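# Lift one staple stick from the box onto the table

## Task

Pull a single stick of staples out of the staple box and set it down on the table with its legs pointing down, placed far enough away that it touches neither the box's tray nor its sleeve.

## Robot and tools

Robot: two arms, left_arm and right_arm, each with a two-finger gripper and a wrist camera (cam_left_wrist, cam_right_wrist, both 672x504). Calibrated base positions in the scene frame: left_arm at (-0.025, +0.306, +0.049) m, quat_wxyz (+1.000, 0, 0, +0.011); right_arm at (-0.036, -0.242, +0.003) m, quat_wxyz (+1.000, 0, 0, -0.015). A camera stand sits behind the arms.

Frames: the scene frame has its origin at table-top height, midway between the nominal bases; +x points out over the table, +z up, and left_arm is on the +y side (arm names do not match image sides). Each arm reports its hand pose, velocities and Hand target in its own base frame, and all offsets you send use that arm's base axes, with rotations pivoting about the Hand target position. A gripper's fingers point along its +z and separate along its y. end_effector_position is the spot between the finger pads, roughly 1 cm short of the tips. Printed poses may be off by a few centimetres.

execute_actions(actions, cameras): actions is a list of actions; each action is a table of up to 15 rows, one row per 1/30 s control step, the last row repeated if fewer than 15. Every row is a single list of 14 numbers in [-1, 1]: left_arm dx, dy, dz, rx, ry, rz, opening, then the same seven for right_arm. The six pose numbers are offsets, not poses: each counts from that arm's Hand target as it was when the action began (not from the previous row), so sending the same offset again moves further. Scale: 1.0 = 0.6 m for dx/dy/dz and 180 degrees for the rotation vector rx/ry/rz. Opening is absolute: +1 fully open (0.094 m), -1 closed. Sending all six pose numbers as 0 re-requests the current Hand target; a 0 in the opening slot is a real command, so repeat the present opening to keep a gripper as it is. Images are returned only for an empty actions list or when cameras names them ("all", a list of names, or [] for none; an unknown name invalidates the call).

move(target, speed, blend, opening_speed, grip_force, blocking, cameras): target is one 14-number row laid out as above, or a list of up to 15 such rows; every row is an offset from the Hand targets at the start of the move, not from the previous row. Each gripper follows a straight path, turning the shorter way. speed is top path speed in m/s, 0.002 to 2.9 (default 0.25), turning limited to twice that in rad/s; one value or one per target. blend, in metres, rounds corners of a list (0 = stop at each). opening_speed is the rate of opening change per second on the -1..+1 scale, at least 0.2; use it to close gently. grip_force is the per-pad force limit in newtons, 10 to 50 (full), one value or one per arm; it persists until changed, and lower forces close slowly. blocking=false returns after about 0.5 s while the move continues. Paths run total at most 10 s and ignore obstacles and the other arm. The result adds a move: line giving the ending (done, off_target, moving, held, fault) and limits (paced = command clipped, held = steps withheld); arms not named in the ending finished within 10 mm and 2 degrees.

wait(seconds): 0 to 10 s, arms hold their last command; a running move keeps going. stop(): brakes a running move. zoom_image(camera, region): camera is cam_left_wrist or cam_right_wrist, region [x0, y0, x1, y1] in pixels from the top-left, no more than 504 wide and high; only a camera in the latest images can be zoomed. read_manual(section): returns licence texts ("licences"). finished_scene(scene): pass the current scene number; it ends the scene for good, so make no further call in that reply. The goal must still hold after the robot lets go.

Result lines: end_effector_position (m) and end_effector_quat_wxyz in the arm's base frame; Hand target (the last commanded pose after clipping, which next offsets start from); Tool commands; grip_measured (finger opening on the command scale, reading a bit wide when empty and up to about 0.064 narrower than a hard part under full squeeze); grip_effort_nm (gripper motor effort, negative closing, not pad force); Joint positions (last number = opening in m), Joint velocities (may say within noise), Joint torques (wrap at ±28 N m on joints 1 to 3); step readings for action calls; MOTOR HOT above 75 °C and OVER-TEMPERATURE FAULT at 90 °C, which folds and disables that arm.

Behaviour: each step the commanded orientation is clipped to within 40 degrees of the measured one. Grippers often rest a few centimetres short of the target due to friction and weight; another command, even zeros, retries, or send the gap as an offset. A blocked arm keeps pushing until you command its target back past the gripper.

Avoid: dropping the stick or releasing it while it moves, knocking anything off the table, fast contacts and slams, driving targets deep past a contact, letting the grippers, wrist cameras or fingers of the two arms touch or squeeze each other, forcing an arm's camera cable, sweeping a path close to an arm's own base (go around it), and long stretched-out holds or unreachable targets that heat motors. Loose objects may occasionally get nudged by disturbances.

Each tool is called after ">>>" as name(argument=value, ...), one argument or row to a line, values as JSON.

## Session

>>> execute_actions(
  actions=[],
)

Scene clock: 0.00 s.
left_arm: end_effector_position=(+0.3676, +0.0302, +0.1497) grip_measured=+1.000 grip_effort_nm=n/a end_effector_quat_wxyz=(+0.691, -0.103, +0.709, +0.091) | right_arm: end_effector_position=(+0.3828, +0.0023, +0.1518) grip_measured=+1.000 grip_effort_nm=n/a end_effector_quat_wxyz=(+0.701, -0.006, +0.713, -0.013)
Joint positions: left_arm=[-0.102 1.54 0.192 1.318 -0.376 -0.025 0.094] | right_arm=[0.015 1.577 0.22 1.342 0.025 -0.028 0.094]
Joint velocities: within noise
Joint torques (N m): no reading
Heat: left arm: 29 °C; right arm: 30 °C.
Hand target: left_arm +0.3698, +0.0307, +0.1594; +0.702, -0.110, +0.699, +0.088 | right_arm +0.3847, +0.0009, +0.1565; +0.705, -0.006, +0.709, -0.018
Tool commands: left_gripper/opening=+1.0 right_gripper/opening=+1.0

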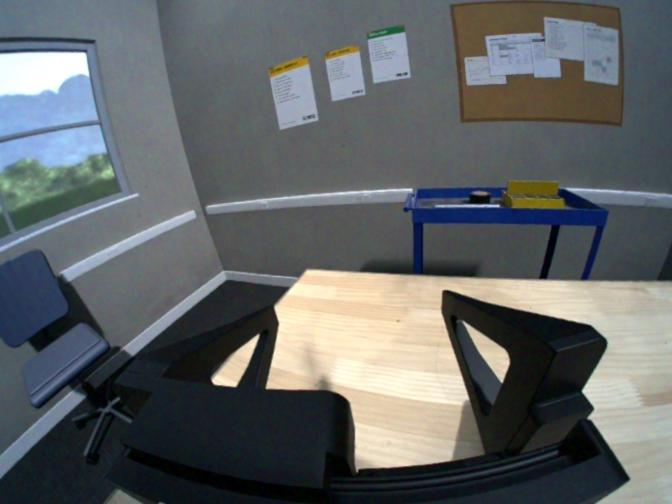

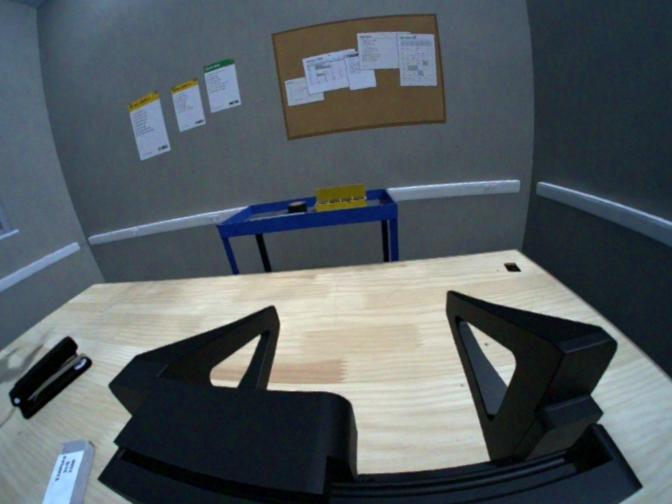

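>>> move(
  target=[-0.2163,-0.2512,0.0177,0.0572,0.3949,-0.2288,0.3, -0.2412,0.1318,0.0725,-0.0718,0.3832,0.1193,0.3],
  speed=0.4,
  cameras=["cam_left_wrist","cam_right_wrist"],
)

Scene clock: 20.77 s.
left_arm: end_effector_position=(+0.2388, -0.1152, +0.1566) grip_measured=+0.302 grip_effort_nm=-0.11 end_effector_quat_wxyz=(+0.161, +0.245, +0.955, -0.036) | right_arm: end_effector_position=(+0.2418, +0.0763, +0.1887) grip_measured=+0.303 grip_effort_nm=-0.14 end_effector_quat_wxyz=(+0.168, -0.213, +0.962, +0.028)
Joint positions: left_arm=[-0.448 1.234 1.096 -1.101 0.007 0.052 0.061] | right_arm=[0.276 1.201 1.201 -1.229 -0.036 -0.153 0.061]
Joint torques (N m): left_arm=[-0.35 -2.71 11.02 0.44 0.11 0.13] | right_arm=[0.4 -2.71 11.78 0.64 -0.11 0]
Heat: left arm: 30 °C; right arm: 31 °C.
Hand target: left_arm +0.2400, -0.1200, +0.1700; +0.167, +0.255, +0.951, -0.045 | right_arm +0.2400, +0.0800, +0.2000; +0.169, -0.213, +0.962, +0.038
Off the commanded pose: left_arm 0.014 m, 2 deg | right_arm 0.012 m, 1 deg.
move: off_target (left_arm, right_arm)

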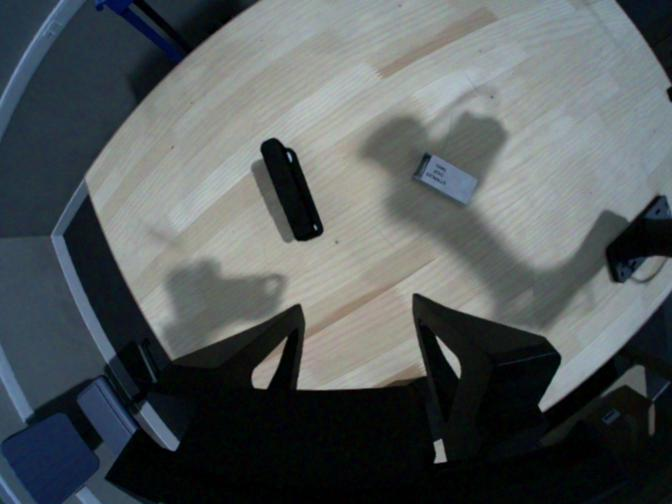

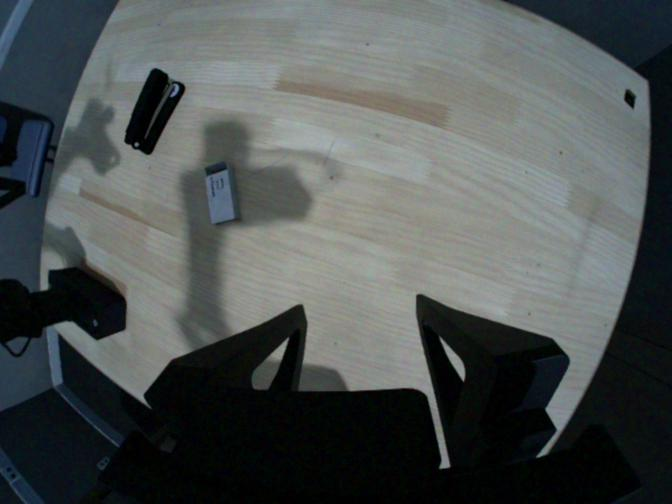

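>>> zoom_image(
  camera="cam_right_wrist",
  region=[170, 140, 290, 250],
)

>>> zoom_image(
  camera="cam_left_wrist",
  region=[390, 130, 510, 230],
)

Scaled by 4.200 from the camera's 672x504 image, which has a finer 960x720 frame.

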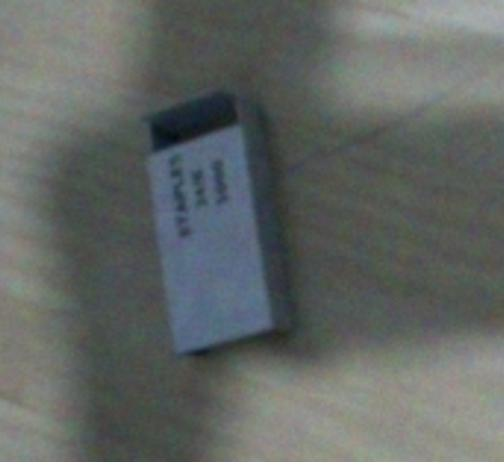

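Scaled by 4.200 from the camera's 672x504 image, which has a finer 960x720 frame.

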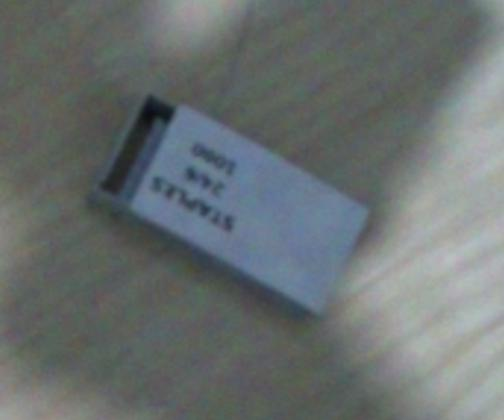

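>>> move(
  target=[0.1133,-0.1767,-0.1833,0.02,0.0192,-0.1747,0.3, -0.0088,0.2922,-0.1833,0.092,-0.172,0.035,0.3],
  speed=0.3,
  cameras=["cam_left_wrist","cam_right_wrist"],
)

>>> zoom_image(
  camera="cam_right_wrist",
  region=[260, 160, 440, 310],
)

>>> zoom_image(
  camera="cam_left_wrist",
  region=[260, 180, 440, 330],
)

Scene clock: 78.03 s.
left_arm: end_effector_position=(+0.2908, -0.2111, +0.0487) grip_measured=+0.302 grip_effort_nm=-0.11 end_effector_quat_wxyz=(+0.079, +0.500, +0.861, -0.053) | right_arm: end_effector_position=(+0.2304, +0.2592, +0.0918) grip_measured=+0.303 grip_effort_nm=-0.14 end_effector_quat_wxyz=(+0.431, -0.254, +0.856, +0.131)
Joint positions: left_arm=[-0.582 1.798 1.232 -0.842 0.098 0.463 0.061] | right_arm=[1.018 1.25 0.488 0.079 0.346 0.276 0.061]
Joint torques (N m): left_arm=[-0.24 -7.2 10.09 0.76 0.24 0.14] | right_arm=[0.53 -3.21 5.93 2.53 0.42 0]
Heat: left arm: 33 °C; right arm: 34 °C.
Hand target: left_arm +0.3080, -0.2260, +0.0601; +0.113, +0.507, +0.852, -0.067 | right_arm +0.2347, +0.2553, +0.0901; +0.445, -0.241, +0.853, +0.125
Off the commanded pose: left_arm 0.025 m, 4 deg | right_arm 0.006 m, 2 deg.
move: off_target (left_arm)

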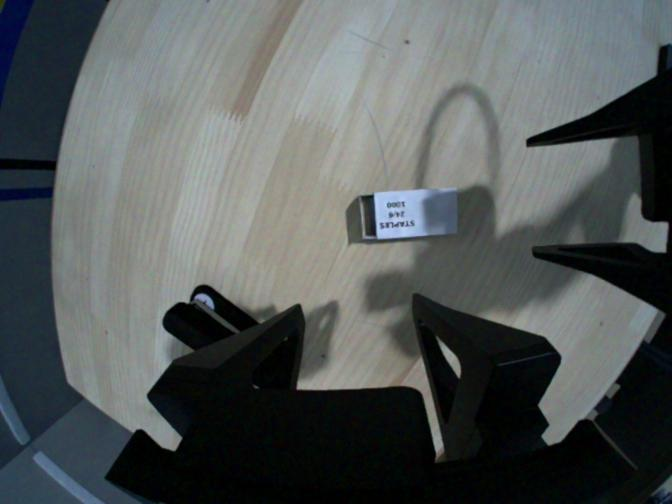

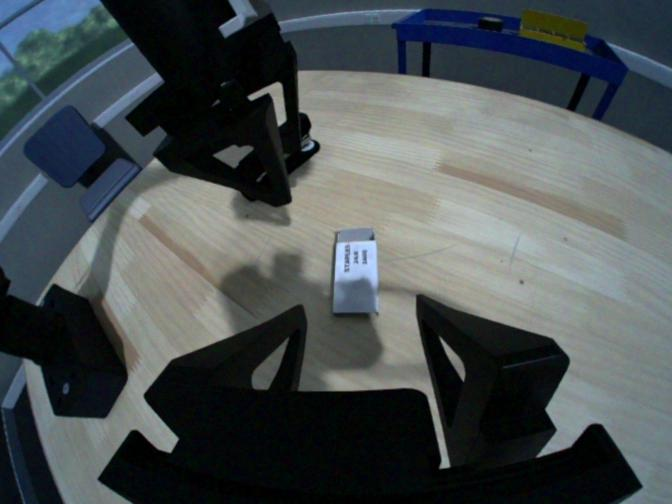

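Scaled by 2.800 from the camera's 672x504 image, which has a finer 960x720 frame.

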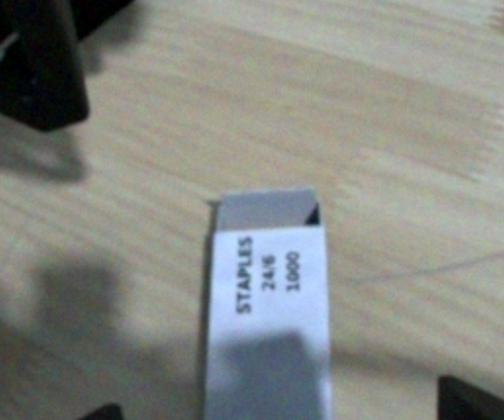

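Scaled by 2.800 from the camera's 672x504 image, which has a finer 960x720 frame.

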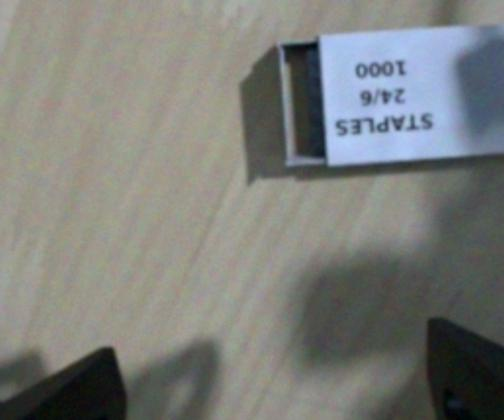

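>>> execute_actions(
  actions=[],
  cameras=["all"],
)

Scene clock: 123.80 s.
left_arm: end_effector_position=(+0.2908, -0.2111, +0.0487) grip_measured=+0.302 grip_effort_nm=-0.11 end_effector_quat_wxyz=(+0.079, +0.500, +0.861, -0.053) | right_arm: end_effector_position=(+0.2304, +0.2592, +0.0918) grip_measured=+0.303 grip_effort_nm=-0.14 end_effector_quat_wxyz=(+0.431, -0.254, +0.856, +0.131)
Joint positions: left_arm=[-0.582 1.798 1.232 -0.842 0.098 0.463 0.061] | right_arm=[1.018 1.25 0.488 0.079 0.346 0.276 0.061]
Joint velocities: within noise
Joint torques (N m): left_arm=[-0.23 -7.21 10.11 0.76 0.24 0.14] | right_arm=[0.39 -3.23 5.98 2.53 0.38 0.03]
Heat: left arm: 31 °C; right arm: 31 °C.
Hand target: left_arm +0.3080, -0.2260, +0.0601; +0.113, +0.507, +0.852, -0.067 | right_arm +0.2347, +0.2553, +0.0901; +0.445, -0.241, +0.853, +0.125
Tool commands: left_gripper/opening=+0.3 right_gripper/opening=+0.3
Off the commanded pose: left_arm 0.025 m, 4 deg | right_arm 0.006 m, 2 deg.

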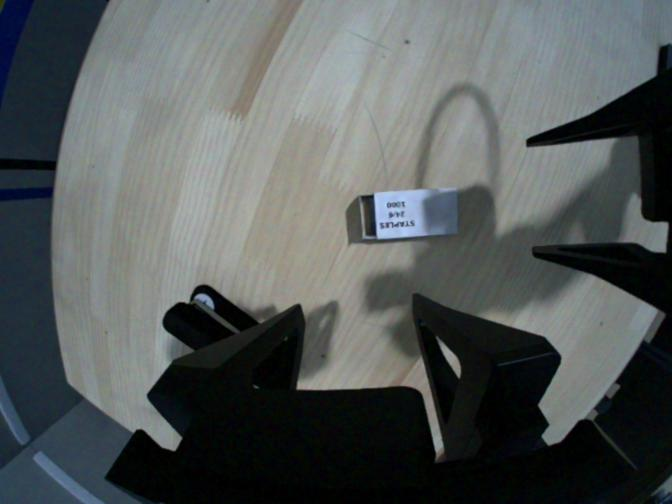

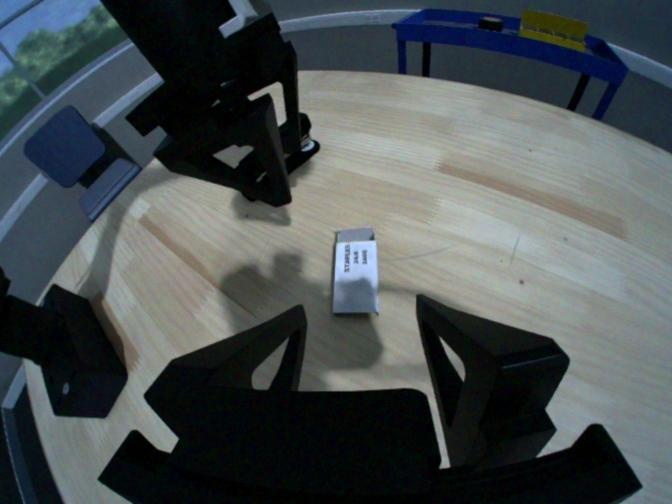

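>>> move(
  target=[0.0883, 0.0477, 0.0667, 0, 0, 0, 0.3, 0.0738, 0.0678, -0.0752, 0, 0, -0.0167, 0.3],
  speed=0.2,
  cameras=["cam_right_wrist"],
)

Scene clock: 292.47 s.
left_arm: end_effector_position=(+0.3575, -0.1916, +0.0926) grip_measured=+0.302 grip_effort_nm=-0.11 end_effector_quat_wxyz=(+0.109, +0.499, +0.858, -0.055) | right_arm: end_effector_position=(+0.2647, +0.2841, +0.0287) grip_measured=+0.303 grip_effort_nm=-0.14 end_effector_quat_wxyz=(+0.417, -0.234, +0.872, +0.107)
Joint positions: left_arm=[-0.438 1.892 1.521 -0.99 0.128 0.602 0.061] | right_arm=[0.982 1.657 0.551 0.369 0.358 0.298 0.061]
Joint torques (N m): left_arm=[-0.42 -8.03 10.52 0.28 0.27 0.14] | right_arm=[-0.47 -5.7 9.57 2.43 0.42 0.04]
Heat: left arm: 32 °C; right arm: 39 °C.
Hand target: left_arm +0.3609, -0.1974, +0.1001; +0.113, +0.507, +0.852, -0.067 | right_arm +0.2790, +0.2960, +0.0449; +0.448, -0.218, +0.859, +0.113
Off the commanded pose: left_arm 0.010 m, 2 deg | right_arm 0.025 m, 4 deg.
move: off_target (right_arm)
Images, in order (width x height): cam_right_wrist 672x504.

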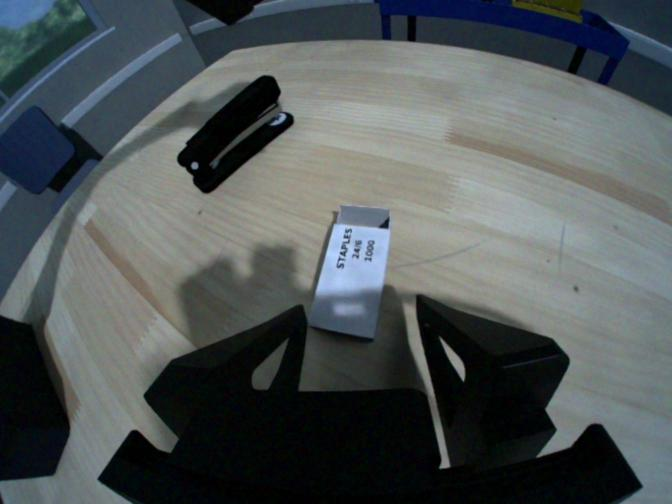

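>>> move(
  target=[0, 0, 0, 0, 0, 0, 0.3, 0, 0, 0.05, 0, 0, 0, 0.3],
  speed=0.2,
  cameras=[],
)

>>> move(
  target=[0, 0, 0, 0, 0, 0, 0.3, 0.0173, 0.025, 0.0, 0, 0, -0.081, 0.3],
  speed=0.2,
  cameras=["cam_right_wrist"],
)

Scene clock: 317.67 s.
left_arm: end_effector_position=(+0.3575, -0.1916, +0.0926) grip_measured=+0.302 grip_effort_nm=-0.11 end_effector_quat_wxyz=(+0.109, +0.499, +0.858, -0.055) | right_arm: end_effector_position=(+0.2732, +0.2964, +0.0600) grip_measured=+0.303 grip_effort_nm=-0.14 end_effector_quat_wxyz=(+0.439, -0.224, +0.861, +0.126)
Joint positions: left_arm=[-0.438 1.892 1.521 -0.99 0.128 0.602 0.061] | right_arm=[0.982 1.602 0.603 0.326 0.36 0.298 0.061]
Joint torques (N m): left_arm=[-0.42 -8.01 10.55 0.29 0.27 0.14] | right_arm=[-0.46 -9.63 10.07 1.35 0.4 0.02]
Heat: left arm: 32 °C; right arm: 39 °C.
Hand target: left_arm +0.3609, -0.1974, +0.1001; +0.113, +0.507, +0.852, -0.067 | right_arm +0.2790, +0.2960, +0.0749; +0.448, -0.218, +0.859, +0.113
Off the commanded pose: left_arm 0.010 m, 2 deg | right_arm 0.016 m, 2 deg.
move: off_target (right_arm)
No camera images: "cameras" was empty.

Scene clock: 319.57 s.
left_arm: end_effector_position=(+0.3575, -0.1916, +0.0926) grip_measured=+0.302 grip_effort_nm=-0.11 end_effector_quat_wxyz=(+0.109, +0.499, +0.858, -0.055) | right_arm: end_effector_position=(+0.2825, +0.3141, +0.0723) grip_measured=+0.303 grip_effort_nm=-0.14 end_effector_quat_wxyz=(+0.455, -0.114, +0.879, +0.084)
Joint positions: left_arm=[-0.438 1.892 1.521 -0.99 0.128 0.602 0.061] | right_arm=[1.083 1.704 0.798 0.136 0.61 0.561 0.061]
Joint torques (N m): left_arm=[-0.42 -8.02 10.55 0.29 0.27 0.14] | right_arm=[0.25 -6.83 10.96 1.15 0.66 0.06]
Heat: left arm: 32 °C; right arm: 39 °C.
Hand target: left_arm +0.3609, -0.1974, +0.1001; +0.113, +0.507, +0.852, -0.067 | right_arm +0.2894, +0.3110, +0.0749; +0.459, -0.107, +0.880, +0.055
Off the commanded pose: left_arm 0.010 m, 2 deg | right_arm 0.008 m, 3 deg.
move: off_target (right_arm)
Images, in order (width x height): cam_right_wrist 672x504.

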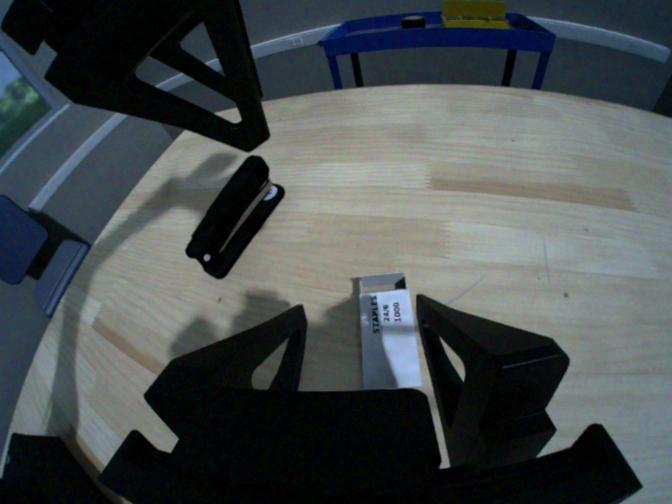

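>>> move(
  target=[
    [0, 0, 0, 0, 0, 0, 0.3, -0.0088, -0.0295, 0.0, 0, 0, 0, 0.3],
    [0, 0, 0, 0, 0, 0, 0.3, -0.0088, -0.0295, -0.06, 0, 0, 0, 0.3],
  ],
  speed=0.2,
  cameras=["cam_right_wrist"],
)

Scene clock: 361.67 s.
left_arm: end_effector_position=(+0.3575, -0.1916, +0.0926) grip_measured=+0.302 grip_effort_nm=-0.11 end_effector_quat_wxyz=(+0.109, +0.499, +0.858, -0.055) | right_arm: end_effector_position=(+0.2770, +0.3012, +0.0404) grip_measured=+0.303 grip_effort_nm=-0.14 end_effector_quat_wxyz=(+0.444, -0.120, +0.885, +0.068)
Joint positions: left_arm=[-0.438 1.892 1.521 -0.99 0.128 0.602 0.061] | right_arm=[1.08 1.757 0.727 0.216 0.61 0.561 0.061]
Joint torques (N m): left_arm=[-0.42 -8.02 10.54 0.29 0.27 0.14] | right_arm=[-0.24 -7.39 5.29 2.19 0.56 0.02]
Heat: left arm: 32 °C; right arm: 36 °C.
Hand target: left_arm +0.3609, -0.1974, +0.1001; +0.113, +0.507, +0.852, -0.067 | right_arm +0.2841, +0.2933, +0.0389; +0.459, -0.107, +0.880, +0.055
Off the commanded pose: left_arm 0.010 m, 2 deg | right_arm 0.011 m, 3 deg.
move: off_target (right_arm)
Images, in order (width x height): cam_right_wrist 672x504.

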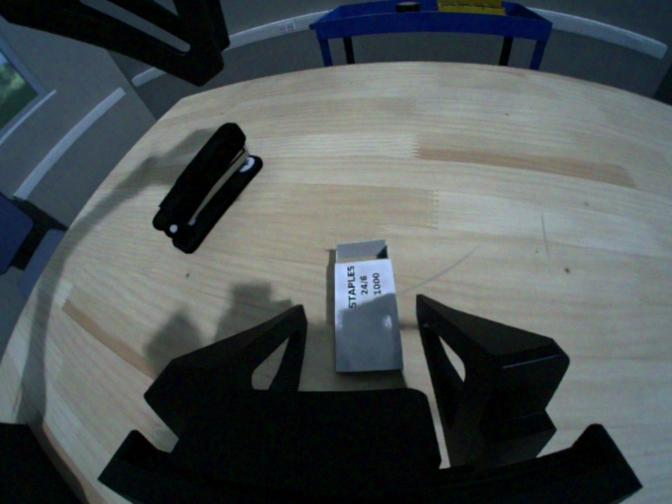

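>>> move(
  target=[0, 0, 0, 0, 0, 0, 0.3, -0.0067, -0.0075, -0.038, 0, 0, 0, 0.3],
  speed=0.12,
  cameras=[],
)

Scene clock: 382.20 s.
left_arm: end_effector_position=(+0.3575, -0.1916, +0.0926) grip_measured=+0.302 grip_effort_nm=-0.11 end_effector_quat_wxyz=(+0.109, +0.499, +0.858, -0.055) | right_arm: end_effector_position=(+0.2749, +0.2972, +0.0189) grip_measured=+0.303 grip_effort_nm=-0.14 end_effector_quat_wxyz=(+0.445, -0.119, +0.885, +0.069)
Joint positions: left_arm=[-0.438 1.892 1.521 -0.99 0.128 0.602 0.061] | right_arm=[1.08 1.818 0.678 0.329 0.61 0.561 0.061]
Joint torques (N m): left_arm=[-0.42 -8.01 10.54 0.29 0.27 0.14] | right_arm=[0.06 -7.08 4.7 2.19 0.57 0.05]
Heat: left arm: 32 °C; right arm: 38 °C.
Hand target: left_arm +0.3609, -0.1974, +0.1001; +0.113, +0.507, +0.852, -0.067 | right_arm +0.2801, +0.2888, +0.0161; +0.459, -0.107, +0.880, +0.055
Off the commanded pose: left_arm 0.010 m, 2 deg | right_arm 0.010 m, 3 deg.
move: off_target (right_arm)
No camera images: "cameras" was empty.

>>> move(
  target=[
    [-0.0617, -0.1133, -0.1083, 0, 0, -0.09, 0.3, 0, 0, -0.0067, 0, 0, 0, 0.3],
    [-0.0617, -0.1133, -0.1083, 0, 0, -0.09, 0.3, 0, 0, -0.0067, 0, 0, 0, -0.4],
  ],
  speed=0.15,
  grip_force=[50, 25],
  cameras=["all"],
)

Scene clock: 411.13 s.
left_arm: end_effector_position=(+0.3220, -0.2594, +0.0401) grip_measured=+0.302 grip_effort_nm=-0.11 end_effector_quat_wxyz=(+0.093, +0.615, +0.780, -0.070) | right_arm: end_effector_position=(+0.2757, +0.2987, +0.0171) grip_measured=-0.197 grip_effort_nm=-0.55 end_effector_quat_wxyz=(+0.447, -0.118, +0.884, +0.071)
Joint positions: left_arm=[-0.615 1.99 1.447 -0.848 0.15 0.707 0.061] | right_arm=[1.08 1.83 0.678 0.348 0.61 0.561 0.038]
Joint torques (N m): left_arm=[-0.1 -8.77 5.37 0.79 0.29 0.14] | right_arm=[0.02 -6.94 4.26 2.22 0.61 0.02]
Heat: left arm: 32 °C; right arm: 39 °C.
Hand target: left_arm +0.3239, -0.2654, +0.0351; +0.102, +0.622, +0.772, -0.082 | right_arm +0.2801, +0.2888, +0.0121; +0.459, -0.107, +0.880, +0.055
Off the commanded pose: left_arm 0.008 m, 2 deg | right_arm 0.012 m, 3 deg.
grip_force (N): 50, 25
move: off_target (right_arm); target 2's new opening was sent with right_arm's hand 0.012 m and 3 deg from that target

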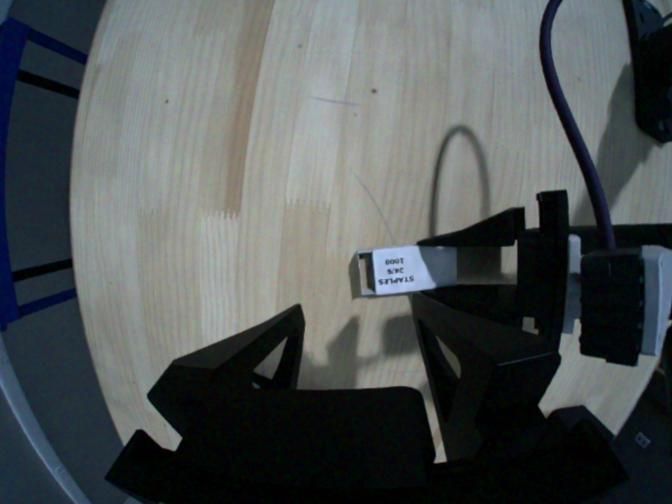

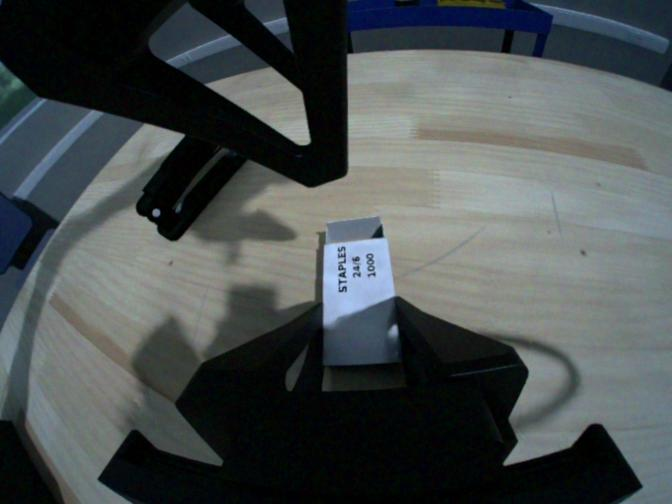

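>>> zoom_image(
  camera="cam_left_wrist",
  region=[320, 220, 480, 320],
)

Scaled by 3.150 from the camera's 672x504 image, which has a finer 960x720 frame.

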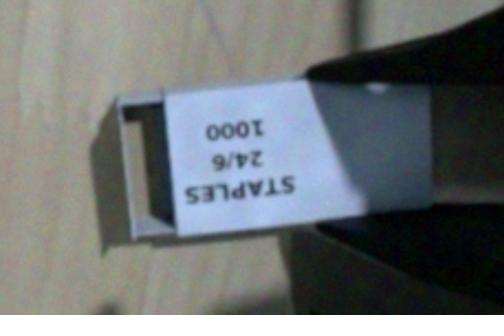

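>>> move(
  target=[0.01, -0.0148, -0.06, 0, 0, -0.005, -0.70, 0, 0, 0, 0, 0, 0, -0.4],
  speed=0.15,
  cameras=["cam_left_wrist"],
)

>>> zoom_image(
  camera="cam_left_wrist",
  region=[300, 220, 460, 320],
)

Scene clock: 488.80 s.
left_arm: end_effector_position=(+0.3307, -0.2655, +0.0040) grip_measured=-0.699 grip_effort_nm=-0.11 end_effector_quat_wxyz=(+0.093, +0.618, +0.778, -0.070) | right_arm: end_effector_position=(+0.2757, +0.2987, +0.0171) grip_measured=-0.197 grip_effort_nm=-0.55 end_effector_quat_wxyz=(+0.447, -0.118, +0.884, +0.071)
Joint positions: left_arm=[-0.615 2.077 1.426 -0.74 0.15 0.714 0.014] | right_arm=[1.08 1.83 0.678 0.348 0.61 0.561 0.038]
Joint torques (N m): left_arm=[-0.43 -9.44 5.34 0.79 0.3 0.14] | right_arm=[0.13 -6.97 4.23 2.18 0.58 0.03]
Heat: left arm: 31 °C; right arm: 39 °C.
Hand target: left_arm +0.3299, -0.2743, -0.0009; +0.101, +0.628, +0.767, -0.083 | right_arm +0.2801, +0.2888, +0.0121; +0.459, -0.107, +0.880, +0.055
Off the commanded pose: left_arm 0.010 m, 2 deg | right_arm 0.012 m, 3 deg.
grip_force (N): 50, 25
move: off_target (right_arm)
Images, in order (width x height): cam_left_wrist 672x504.

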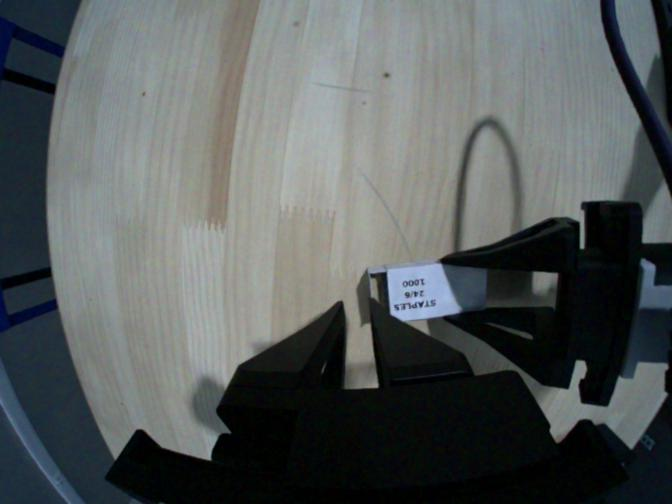

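Scaled by 3.150 from the camera's 672x504 image, which has a finer 960x720 frame.

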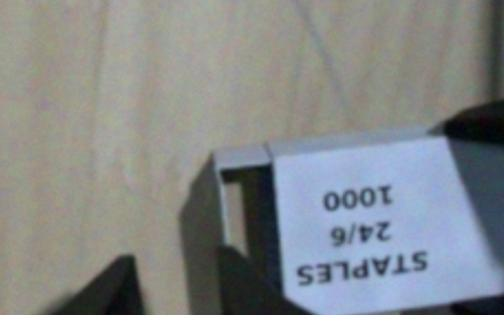

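>>> move(
  target=[-0.005, -0.0117, -0.022, 0, 0, 0, -0.70, 0, 0, 0, 0, 0, 0, -0.4],
  speed=0.1,
  cameras=["cam_left_wrist"],
)

>>> zoom_image(
  camera="cam_left_wrist",
  region=[300, 230, 460, 330],
)

Scene clock: 521.57 s.
left_arm: end_effector_position=(+0.3257, -0.2764, -0.0077) grip_measured=-0.699 grip_effort_nm=-0.11 end_effector_quat_wxyz=(+0.095, +0.629, +0.769, -0.071) | right_arm: end_effector_position=(+0.2757, +0.2987, +0.0171) grip_measured=-0.197 grip_effort_nm=-0.55 end_effector_quat_wxyz=(+0.447, -0.118, +0.884, +0.071)
Joint positions: left_arm=[-0.643 2.102 1.412 -0.696 0.15 0.714 0.014] | right_arm=[1.08 1.83 0.678 0.348 0.61 0.561 0.038]
Joint torques (N m): left_arm=[-0.28 -9.28 5.08 0.8 0.26 -0.07] | right_arm=[0.1 -6.94 4.26 2.21 0.58 0.03]
Heat: left arm: 30 °C; right arm: 39 °C.
Hand target: left_arm +0.3269, -0.2813, -0.0141; +0.101, +0.628, +0.767, -0.083 | right_arm +0.2801, +0.2888, +0.0121; +0.459, -0.107, +0.880, +0.055
Off the commanded pose: left_arm 0.008 m, 2 deg | right_arm 0.012 m, 3 deg.
grip_force (N): 50, 25
move: off_target (right_arm)
Images, in order (width x height): cam_left_wrist 672x504.

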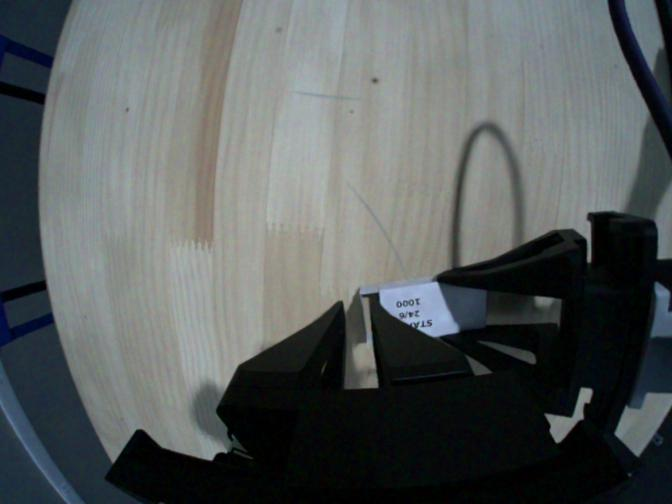

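Scaled by 3.150 from the camera's 672x504 image, which has a finer 960x720 frame.

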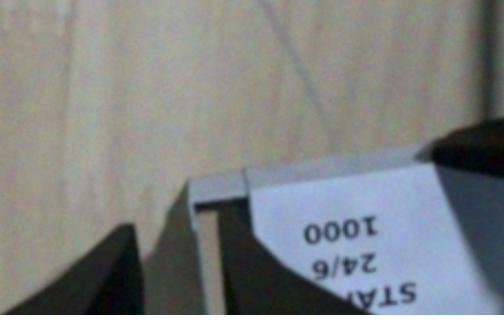

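>>> move(
  target=[0.0045, -0.0037, -0.0285, 0, 0, 0, -0.70, 0, 0, 0, 0, 0, 0, -0.4],
  speed=0.06,
  cameras=["cam_left_wrist"],
)

>>> zoom_image(
  camera="cam_left_wrist",
  region=[300, 230, 460, 330],
)

Scene clock: 570.67 s.
left_arm: end_effector_position=(+0.3286, -0.2786, -0.0245) grip_measured=-0.699 grip_effort_nm=-0.11 end_effector_quat_wxyz=(+0.095, +0.629, +0.769, -0.071) | right_arm: end_effector_position=(+0.2757, +0.2987, +0.0171) grip_measured=-0.197 grip_effort_nm=-0.55 end_effector_quat_wxyz=(+0.447, -0.118, +0.884, +0.071)
Joint positions: left_arm=[-0.643 2.143 1.404 -0.647 0.15 0.714 0.014] | right_arm=[1.08 1.83 0.678 0.348 0.61 0.561 0.038]
Joint torques (N m): left_arm=[-0.32 -9.47 5 0.8 0.26 -0.08] | right_arm=[0.08 -7.02 4.21 2.2 0.61 0.04]
Heat: left arm: 30 °C; right arm: 40 °C.
Hand target: left_arm +0.3296, -0.2835, -0.0312; +0.101, +0.628, +0.767, -0.083 | right_arm +0.2801, +0.2888, +0.0121; +0.459, -0.107, +0.880, +0.055
Off the commanded pose: left_arm 0.008 m, 2 deg | right_arm 0.012 m, 3 deg.
grip_force (N): 50, 25
move: off_target (right_arm)
Images, in order (width x height): cam_left_wrist 672x504.

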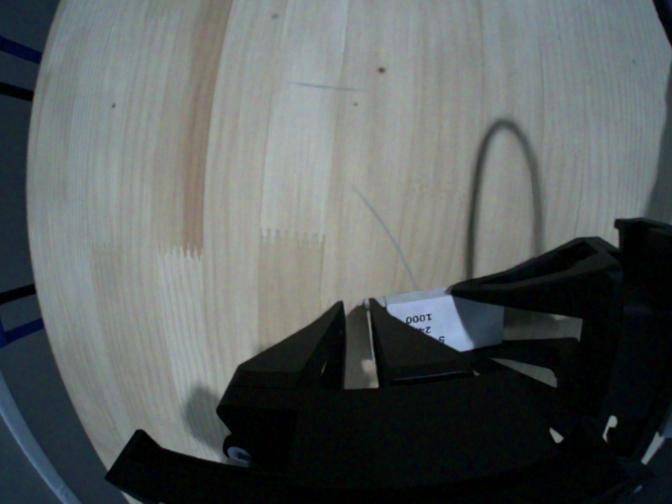

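Scaled by 3.150 from the camera's 672x504 image, which has a finer 960x720 frame.

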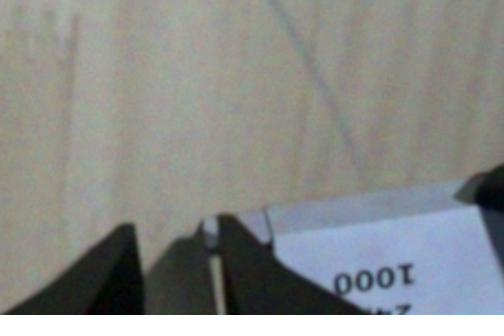

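>>> move(
  target=[
    [0, 0, 0, 0, 0, 0, -1, 0, 0, 0, 0, 0, 0, -0.4],
    [0.066, 0.0138, 0, 0, 0, 0, -1, 0, 0, 0, 0, 0, 0, -0.4],
  ],
  speed=0.08,
  grip_force=[40, 25],
  cameras=["cam_left_wrist", "cam_right_wrist"],
)

Scene clock: 583.40 s.
left_arm: end_effector_position=(+0.3676, -0.2680, -0.0327) grip_measured=-0.994 grip_effort_nm=-0.36 end_effector_quat_wxyz=(+0.103, +0.619, +0.775, -0.073) | right_arm: end_effector_position=(+0.2766, +0.3000, +0.0189) grip_measured=-0.197 grip_effort_nm=-0.55 end_effector_quat_wxyz=(+0.450, -0.116, +0.882, +0.074)
Joint positions: left_arm=[-0.566 2.235 1.519 -0.664 0.167 0.765 0] | right_arm=[1.08 1.83 0.678 0.358 0.611 0.561 0.038]
Joint torques (N m): left_arm=[0.2 -9.87 9.62 0.27 0.23 0.15] | right_arm=[0.09 -6.89 4.29 2.11 0.6 0.06]
Heat: left arm: 31 °C; right arm: 40 °C.
Hand target: left_arm +0.3692, -0.2752, -0.0312; +0.101, +0.628, +0.767, -0.083 | right_arm +0.2801, +0.2888, +0.0121; +0.459, -0.107, +0.880, +0.055
Off the commanded pose: left_arm 0.008 m, 2 deg | right_arm 0.013 m, 3 deg.
grip_force (N): 40, 25
move: off_target (right_arm)

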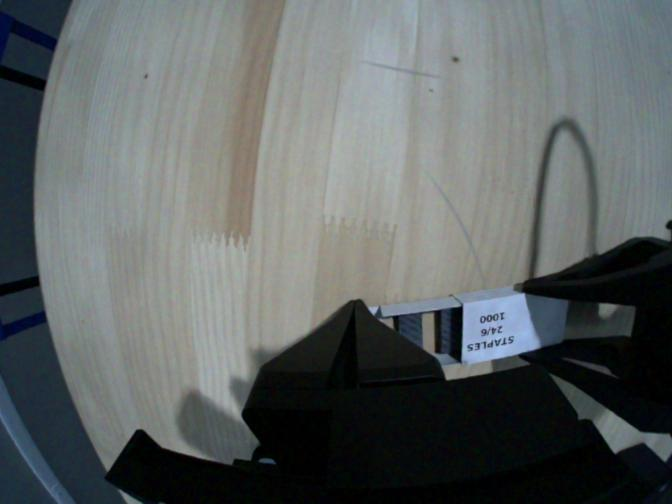

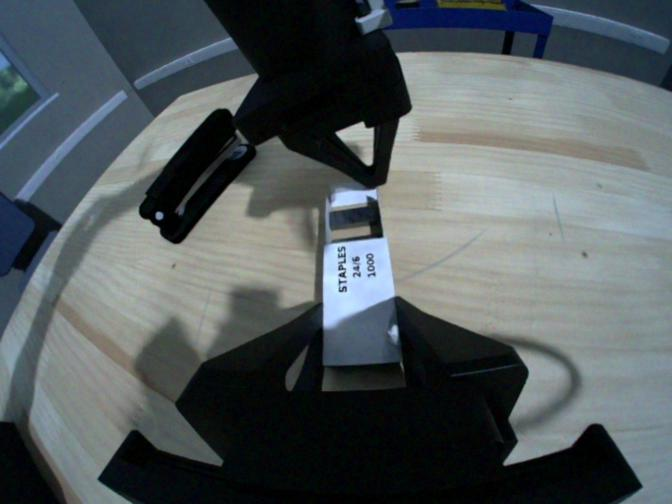

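>>> zoom_image(
  camera="cam_left_wrist",
  region=[340, 270, 540, 390],
)

Scaled by 2.520 from the camera's 672x504 image, which has a finer 960x720 frame.

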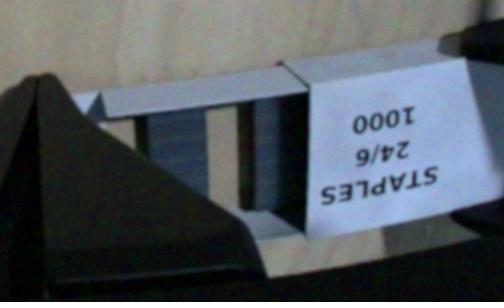

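>>> move(
  target=[
    [0, 0, 0, 0, 0, 0, -0.564, 0, 0, 0, 0, 0, 0, -0.4],
    [0, 0, 0.09, 0, 0, 0, -0.564, 0, 0, 0, 0, 0, 0, -0.4],
    [-0.0467, 0.0063, 0.09, 0, 0, 0, -0.564, 0, 0, 0, 0, 0, 0, -0.4],
  ],
  speed=0.15,
  blend=[0, 0.015, 0],
  grip_force=[50, 25],
  cameras=["cam_left_wrist", "cam_right_wrist"],
)

>>> zoom_image(
  camera="cam_left_wrist",
  region=[300, 220, 500, 340],
)

Scene clock: 677.47 s.
left_arm: end_effector_position=(+0.3439, -0.2712, +0.0044) grip_measured=-0.566 grip_effort_nm=0.05 end_effector_quat_wxyz=(+0.088, +0.629, +0.769, -0.076) | right_arm: end_effector_position=(+0.2766, +0.3000, +0.0189) grip_measured=-0.197 grip_effort_nm=-0.55 end_effector_quat_wxyz=(+0.450, -0.116, +0.882, +0.074)
Joint positions: left_arm=[-0.602 2.137 1.522 -0.791 0.167 0.756 0.02] | right_arm=[1.08 1.83 0.678 0.358 0.611 0.561 0.038]
Joint torques (N m): left_arm=[-0.03 -15.56 5.05 0.32 0.17 -0.08] | right_arm=[-0.03 -7.01 4.19 2.11 0.58 0.03]
Heat: left arm: 32 °C; right arm: 43 °C.
Hand target: left_arm +0.3412, -0.2715, +0.0228; +0.101, +0.628, +0.767, -0.083 | right_arm +0.2801, +0.2888, +0.0121; +0.459, -0.107, +0.880, +0.055
Off the commanded pose: left_arm 0.019 m, 2 deg | right_arm 0.013 m, 3 deg.
grip_force (N): 50, 25
move: off_target (left_arm, right_arm); blend cut to 0.0141 m at target 2

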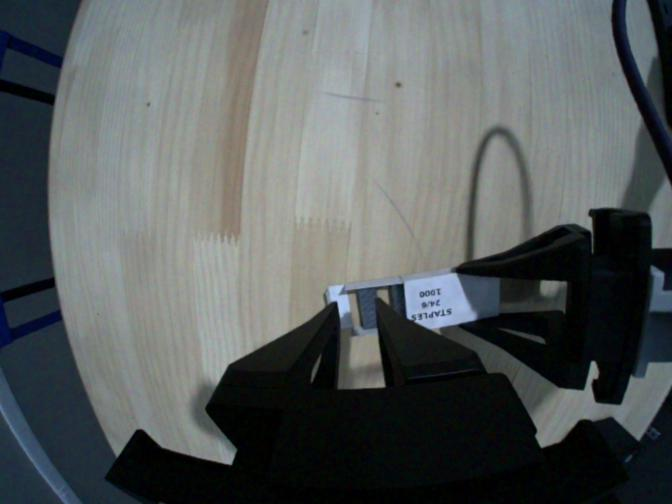

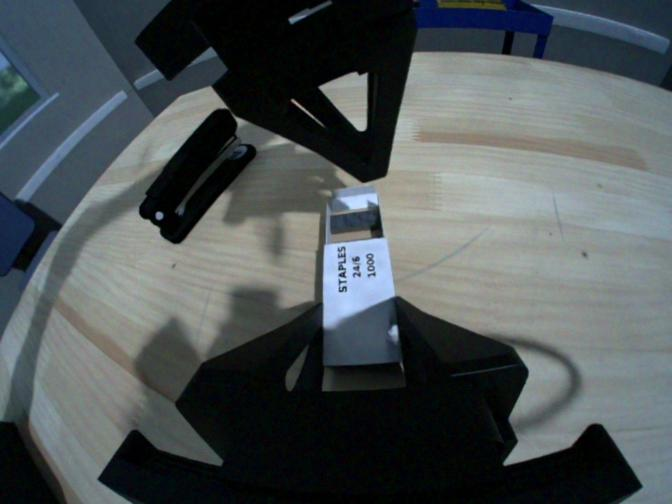

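Scaled by 2.520 from the camera's 672x504 image, which has a finer 960x720 frame.

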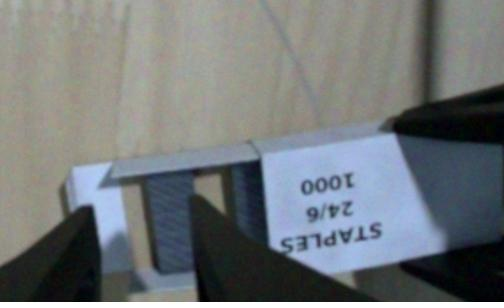

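>>> move(
  target=[-0.0033, 0.0028, -0.0655, 0, 0, 0, -0.564, 0, 0, 0, 0, 0, 0, -0.4],
  speed=0.12,
  cameras=["cam_left_wrist"],
)

>>> zoom_image(
  camera="cam_left_wrist",
  region=[300, 230, 500, 350],
)

Scene clock: 715.43 s.
left_arm: end_effector_position=(+0.3359, -0.2657, -0.0165) grip_measured=-0.566 grip_effort_nm=0.06 end_effector_quat_wxyz=(+0.088, +0.629, +0.769, -0.076) | right_arm: end_effector_position=(+0.2766, +0.3000, +0.0189) grip_measured=-0.197 grip_effort_nm=-0.55 end_effector_quat_wxyz=(+0.450, -0.116, +0.882, +0.074)
Joint positions: left_arm=[-0.602 2.137 1.432 -0.702 0.167 0.756 0.02] | right_arm=[1.08 1.83 0.678 0.358 0.611 0.561 0.038]
Joint torques (N m): left_arm=[0.03 -10.99 4.9 0.76 0.17 -0.07] | right_arm=[-0.03 -6.91 4.19 2.08 0.58 0.06]
Heat: left arm: 33 °C; right arm: 43 °C.
Hand target: left_arm +0.3392, -0.2698, -0.0165; +0.101, +0.628, +0.767, -0.083 | right_arm +0.2801, +0.2888, +0.0121; +0.459, -0.107, +0.880, +0.055
Off the commanded pose: left_arm 0.005 m, 2 deg | right_arm 0.013 m, 3 deg.
grip_force (N): 50, 25
move: off_target (right_arm)
Images, in order (width x height): cam_left_wrist 672x504.

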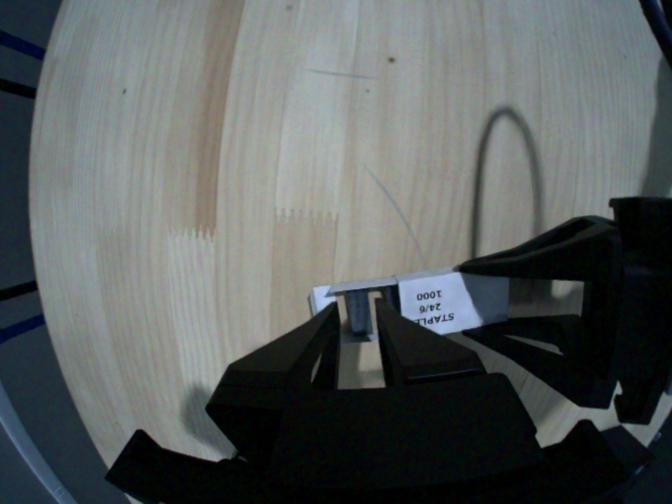

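Scaled by 2.520 from the camera's 672x504 image, which has a finer 960x720 frame.

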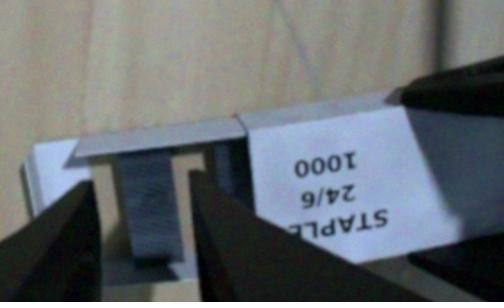

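>>> move(
  target=[-0.002, 0.0, -0.0325, 0, 0, 0, -0.564, 0, 0, 0, 0, 0, 0, -0.4],
  speed=0.06,
  cameras=["cam_left_wrist"],
)

>>> zoom_image(
  camera="cam_left_wrist",
  region=[300, 230, 500, 350],
)

Scene clock: 747.63 s.
left_arm: end_effector_position=(+0.3366, -0.2661, -0.0291) grip_measured=-0.566 grip_effort_nm=0.05 end_effector_quat_wxyz=(+0.095, +0.628, +0.768, -0.076) | right_arm: end_effector_position=(+0.2766, +0.3000, +0.0189) grip_measured=-0.197 grip_effort_nm=-0.55 end_effector_quat_wxyz=(+0.450, -0.116, +0.882, +0.074)
Joint positions: left_arm=[-0.602 2.151 1.395 -0.636 0.167 0.754 0.02] | right_arm=[1.08 1.83 0.678 0.358 0.611 0.561 0.038]
Joint torques (N m): left_arm=[-0.1 -9.43 4.93 0.78 0.17 -0.08] | right_arm=[-0.08 -7.09 4.31 2.08 0.6 0.05]
Heat: left arm: 32 °C; right arm: 43 °C.
Hand target: left_arm +0.3380, -0.2698, -0.0360; +0.101, +0.628, +0.767, -0.083 | right_arm +0.2801, +0.2888, +0.0121; +0.459, -0.107, +0.880, +0.055
Off the commanded pose: left_arm 0.008 m, 1 deg | right_arm 0.013 m, 3 deg.
grip_force (N): 50, 25
move: off_target (right_arm)
Images, in order (width x height): cam_left_wrist 672x504.

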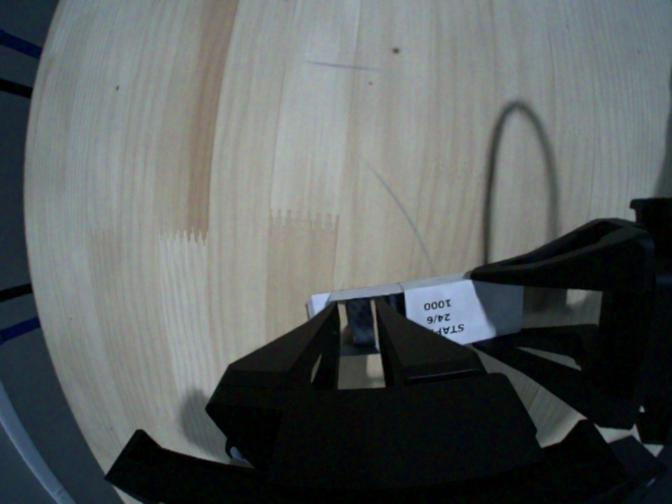

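Scaled by 2.520 from the camera's 672x504 image, which has a finer 960x720 frame.

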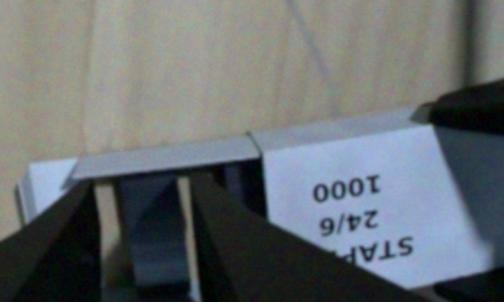

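>>> move(
  target=[
    [0, 0, -0.0092, 0, 0, 0, -0.564, 0, 0, 0, 0, 0, 0, -0.4],
    [0, 0, -0.0092, 0, 0, 0, -0.82, 0, 0, 0, 0, 0, 0, -0.4],
    [0, 0, 0.2, 0, 0, 0, -0.82, 0, 0, 0, 0, 0, 0, -0.4],
  ],
  speed=[0.05, 0.05, 0.12],
  grip_force=[20, 25],
  opening_speed=0.4,
  cameras=["all"],
)

>>> zoom_image(
  camera="cam_left_wrist",
  region=[260, 200, 460, 340],
)

Scene clock: 771.60 s.
left_arm: end_effector_position=(+0.3314, -0.2634, +0.0521) grip_measured=-0.742 grip_effort_nm=-0.50 end_effector_quat_wxyz=(+0.068, +0.628, +0.771, -0.078) | right_arm: end_effector_position=(+0.2764, +0.3008, +0.0194) grip_measured=-0.197 grip_effort_nm=-0.55 end_effector_quat_wxyz=(+0.451, -0.116, +0.882, +0.076)
Joint positions: left_arm=[-0.603 2.065 1.614 -0.997 0.167 0.753 0.012] | right_arm=[1.081 1.83 0.678 0.361 0.611 0.561 0.038]
Joint torques (N m): left_arm=[-0.02 -14.94 9.96 0.18 0.17 -0.06] | right_arm=[-0.09 -6.99 4.19 2.09 0.58 0.08]
Heat: left arm: 31 °C; right arm: 43 °C.
Hand target: left_arm +0.3380, -0.2698, +0.0840; +0.101, +0.628, +0.767, -0.083 | right_arm +0.2801, +0.2888, +0.0121; +0.459, -0.107, +0.880, +0.055
Off the commanded pose: left_arm 0.033 m, 4 deg | right_arm 0.014 m, 3 deg.
grip_force (N): 20, 25
move: off_target (left_arm, right_arm)

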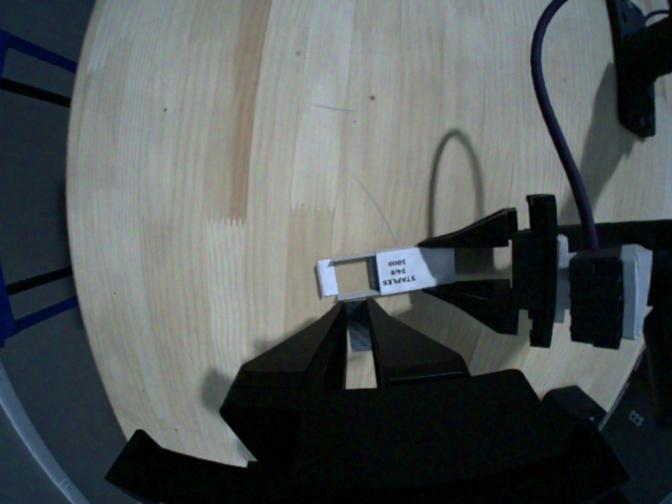

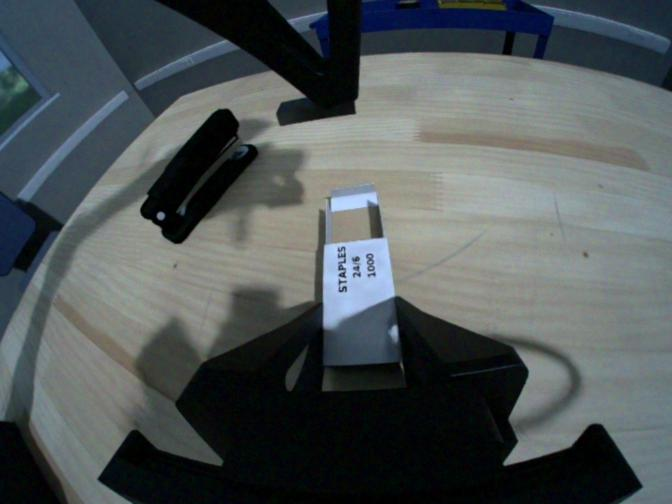

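Scaled by 2.520 from the camera's 672x504 image, which has a finer 960x720 frame.

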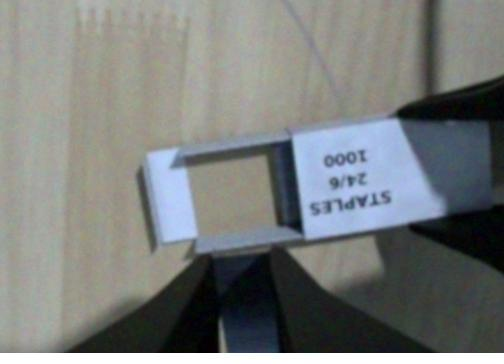

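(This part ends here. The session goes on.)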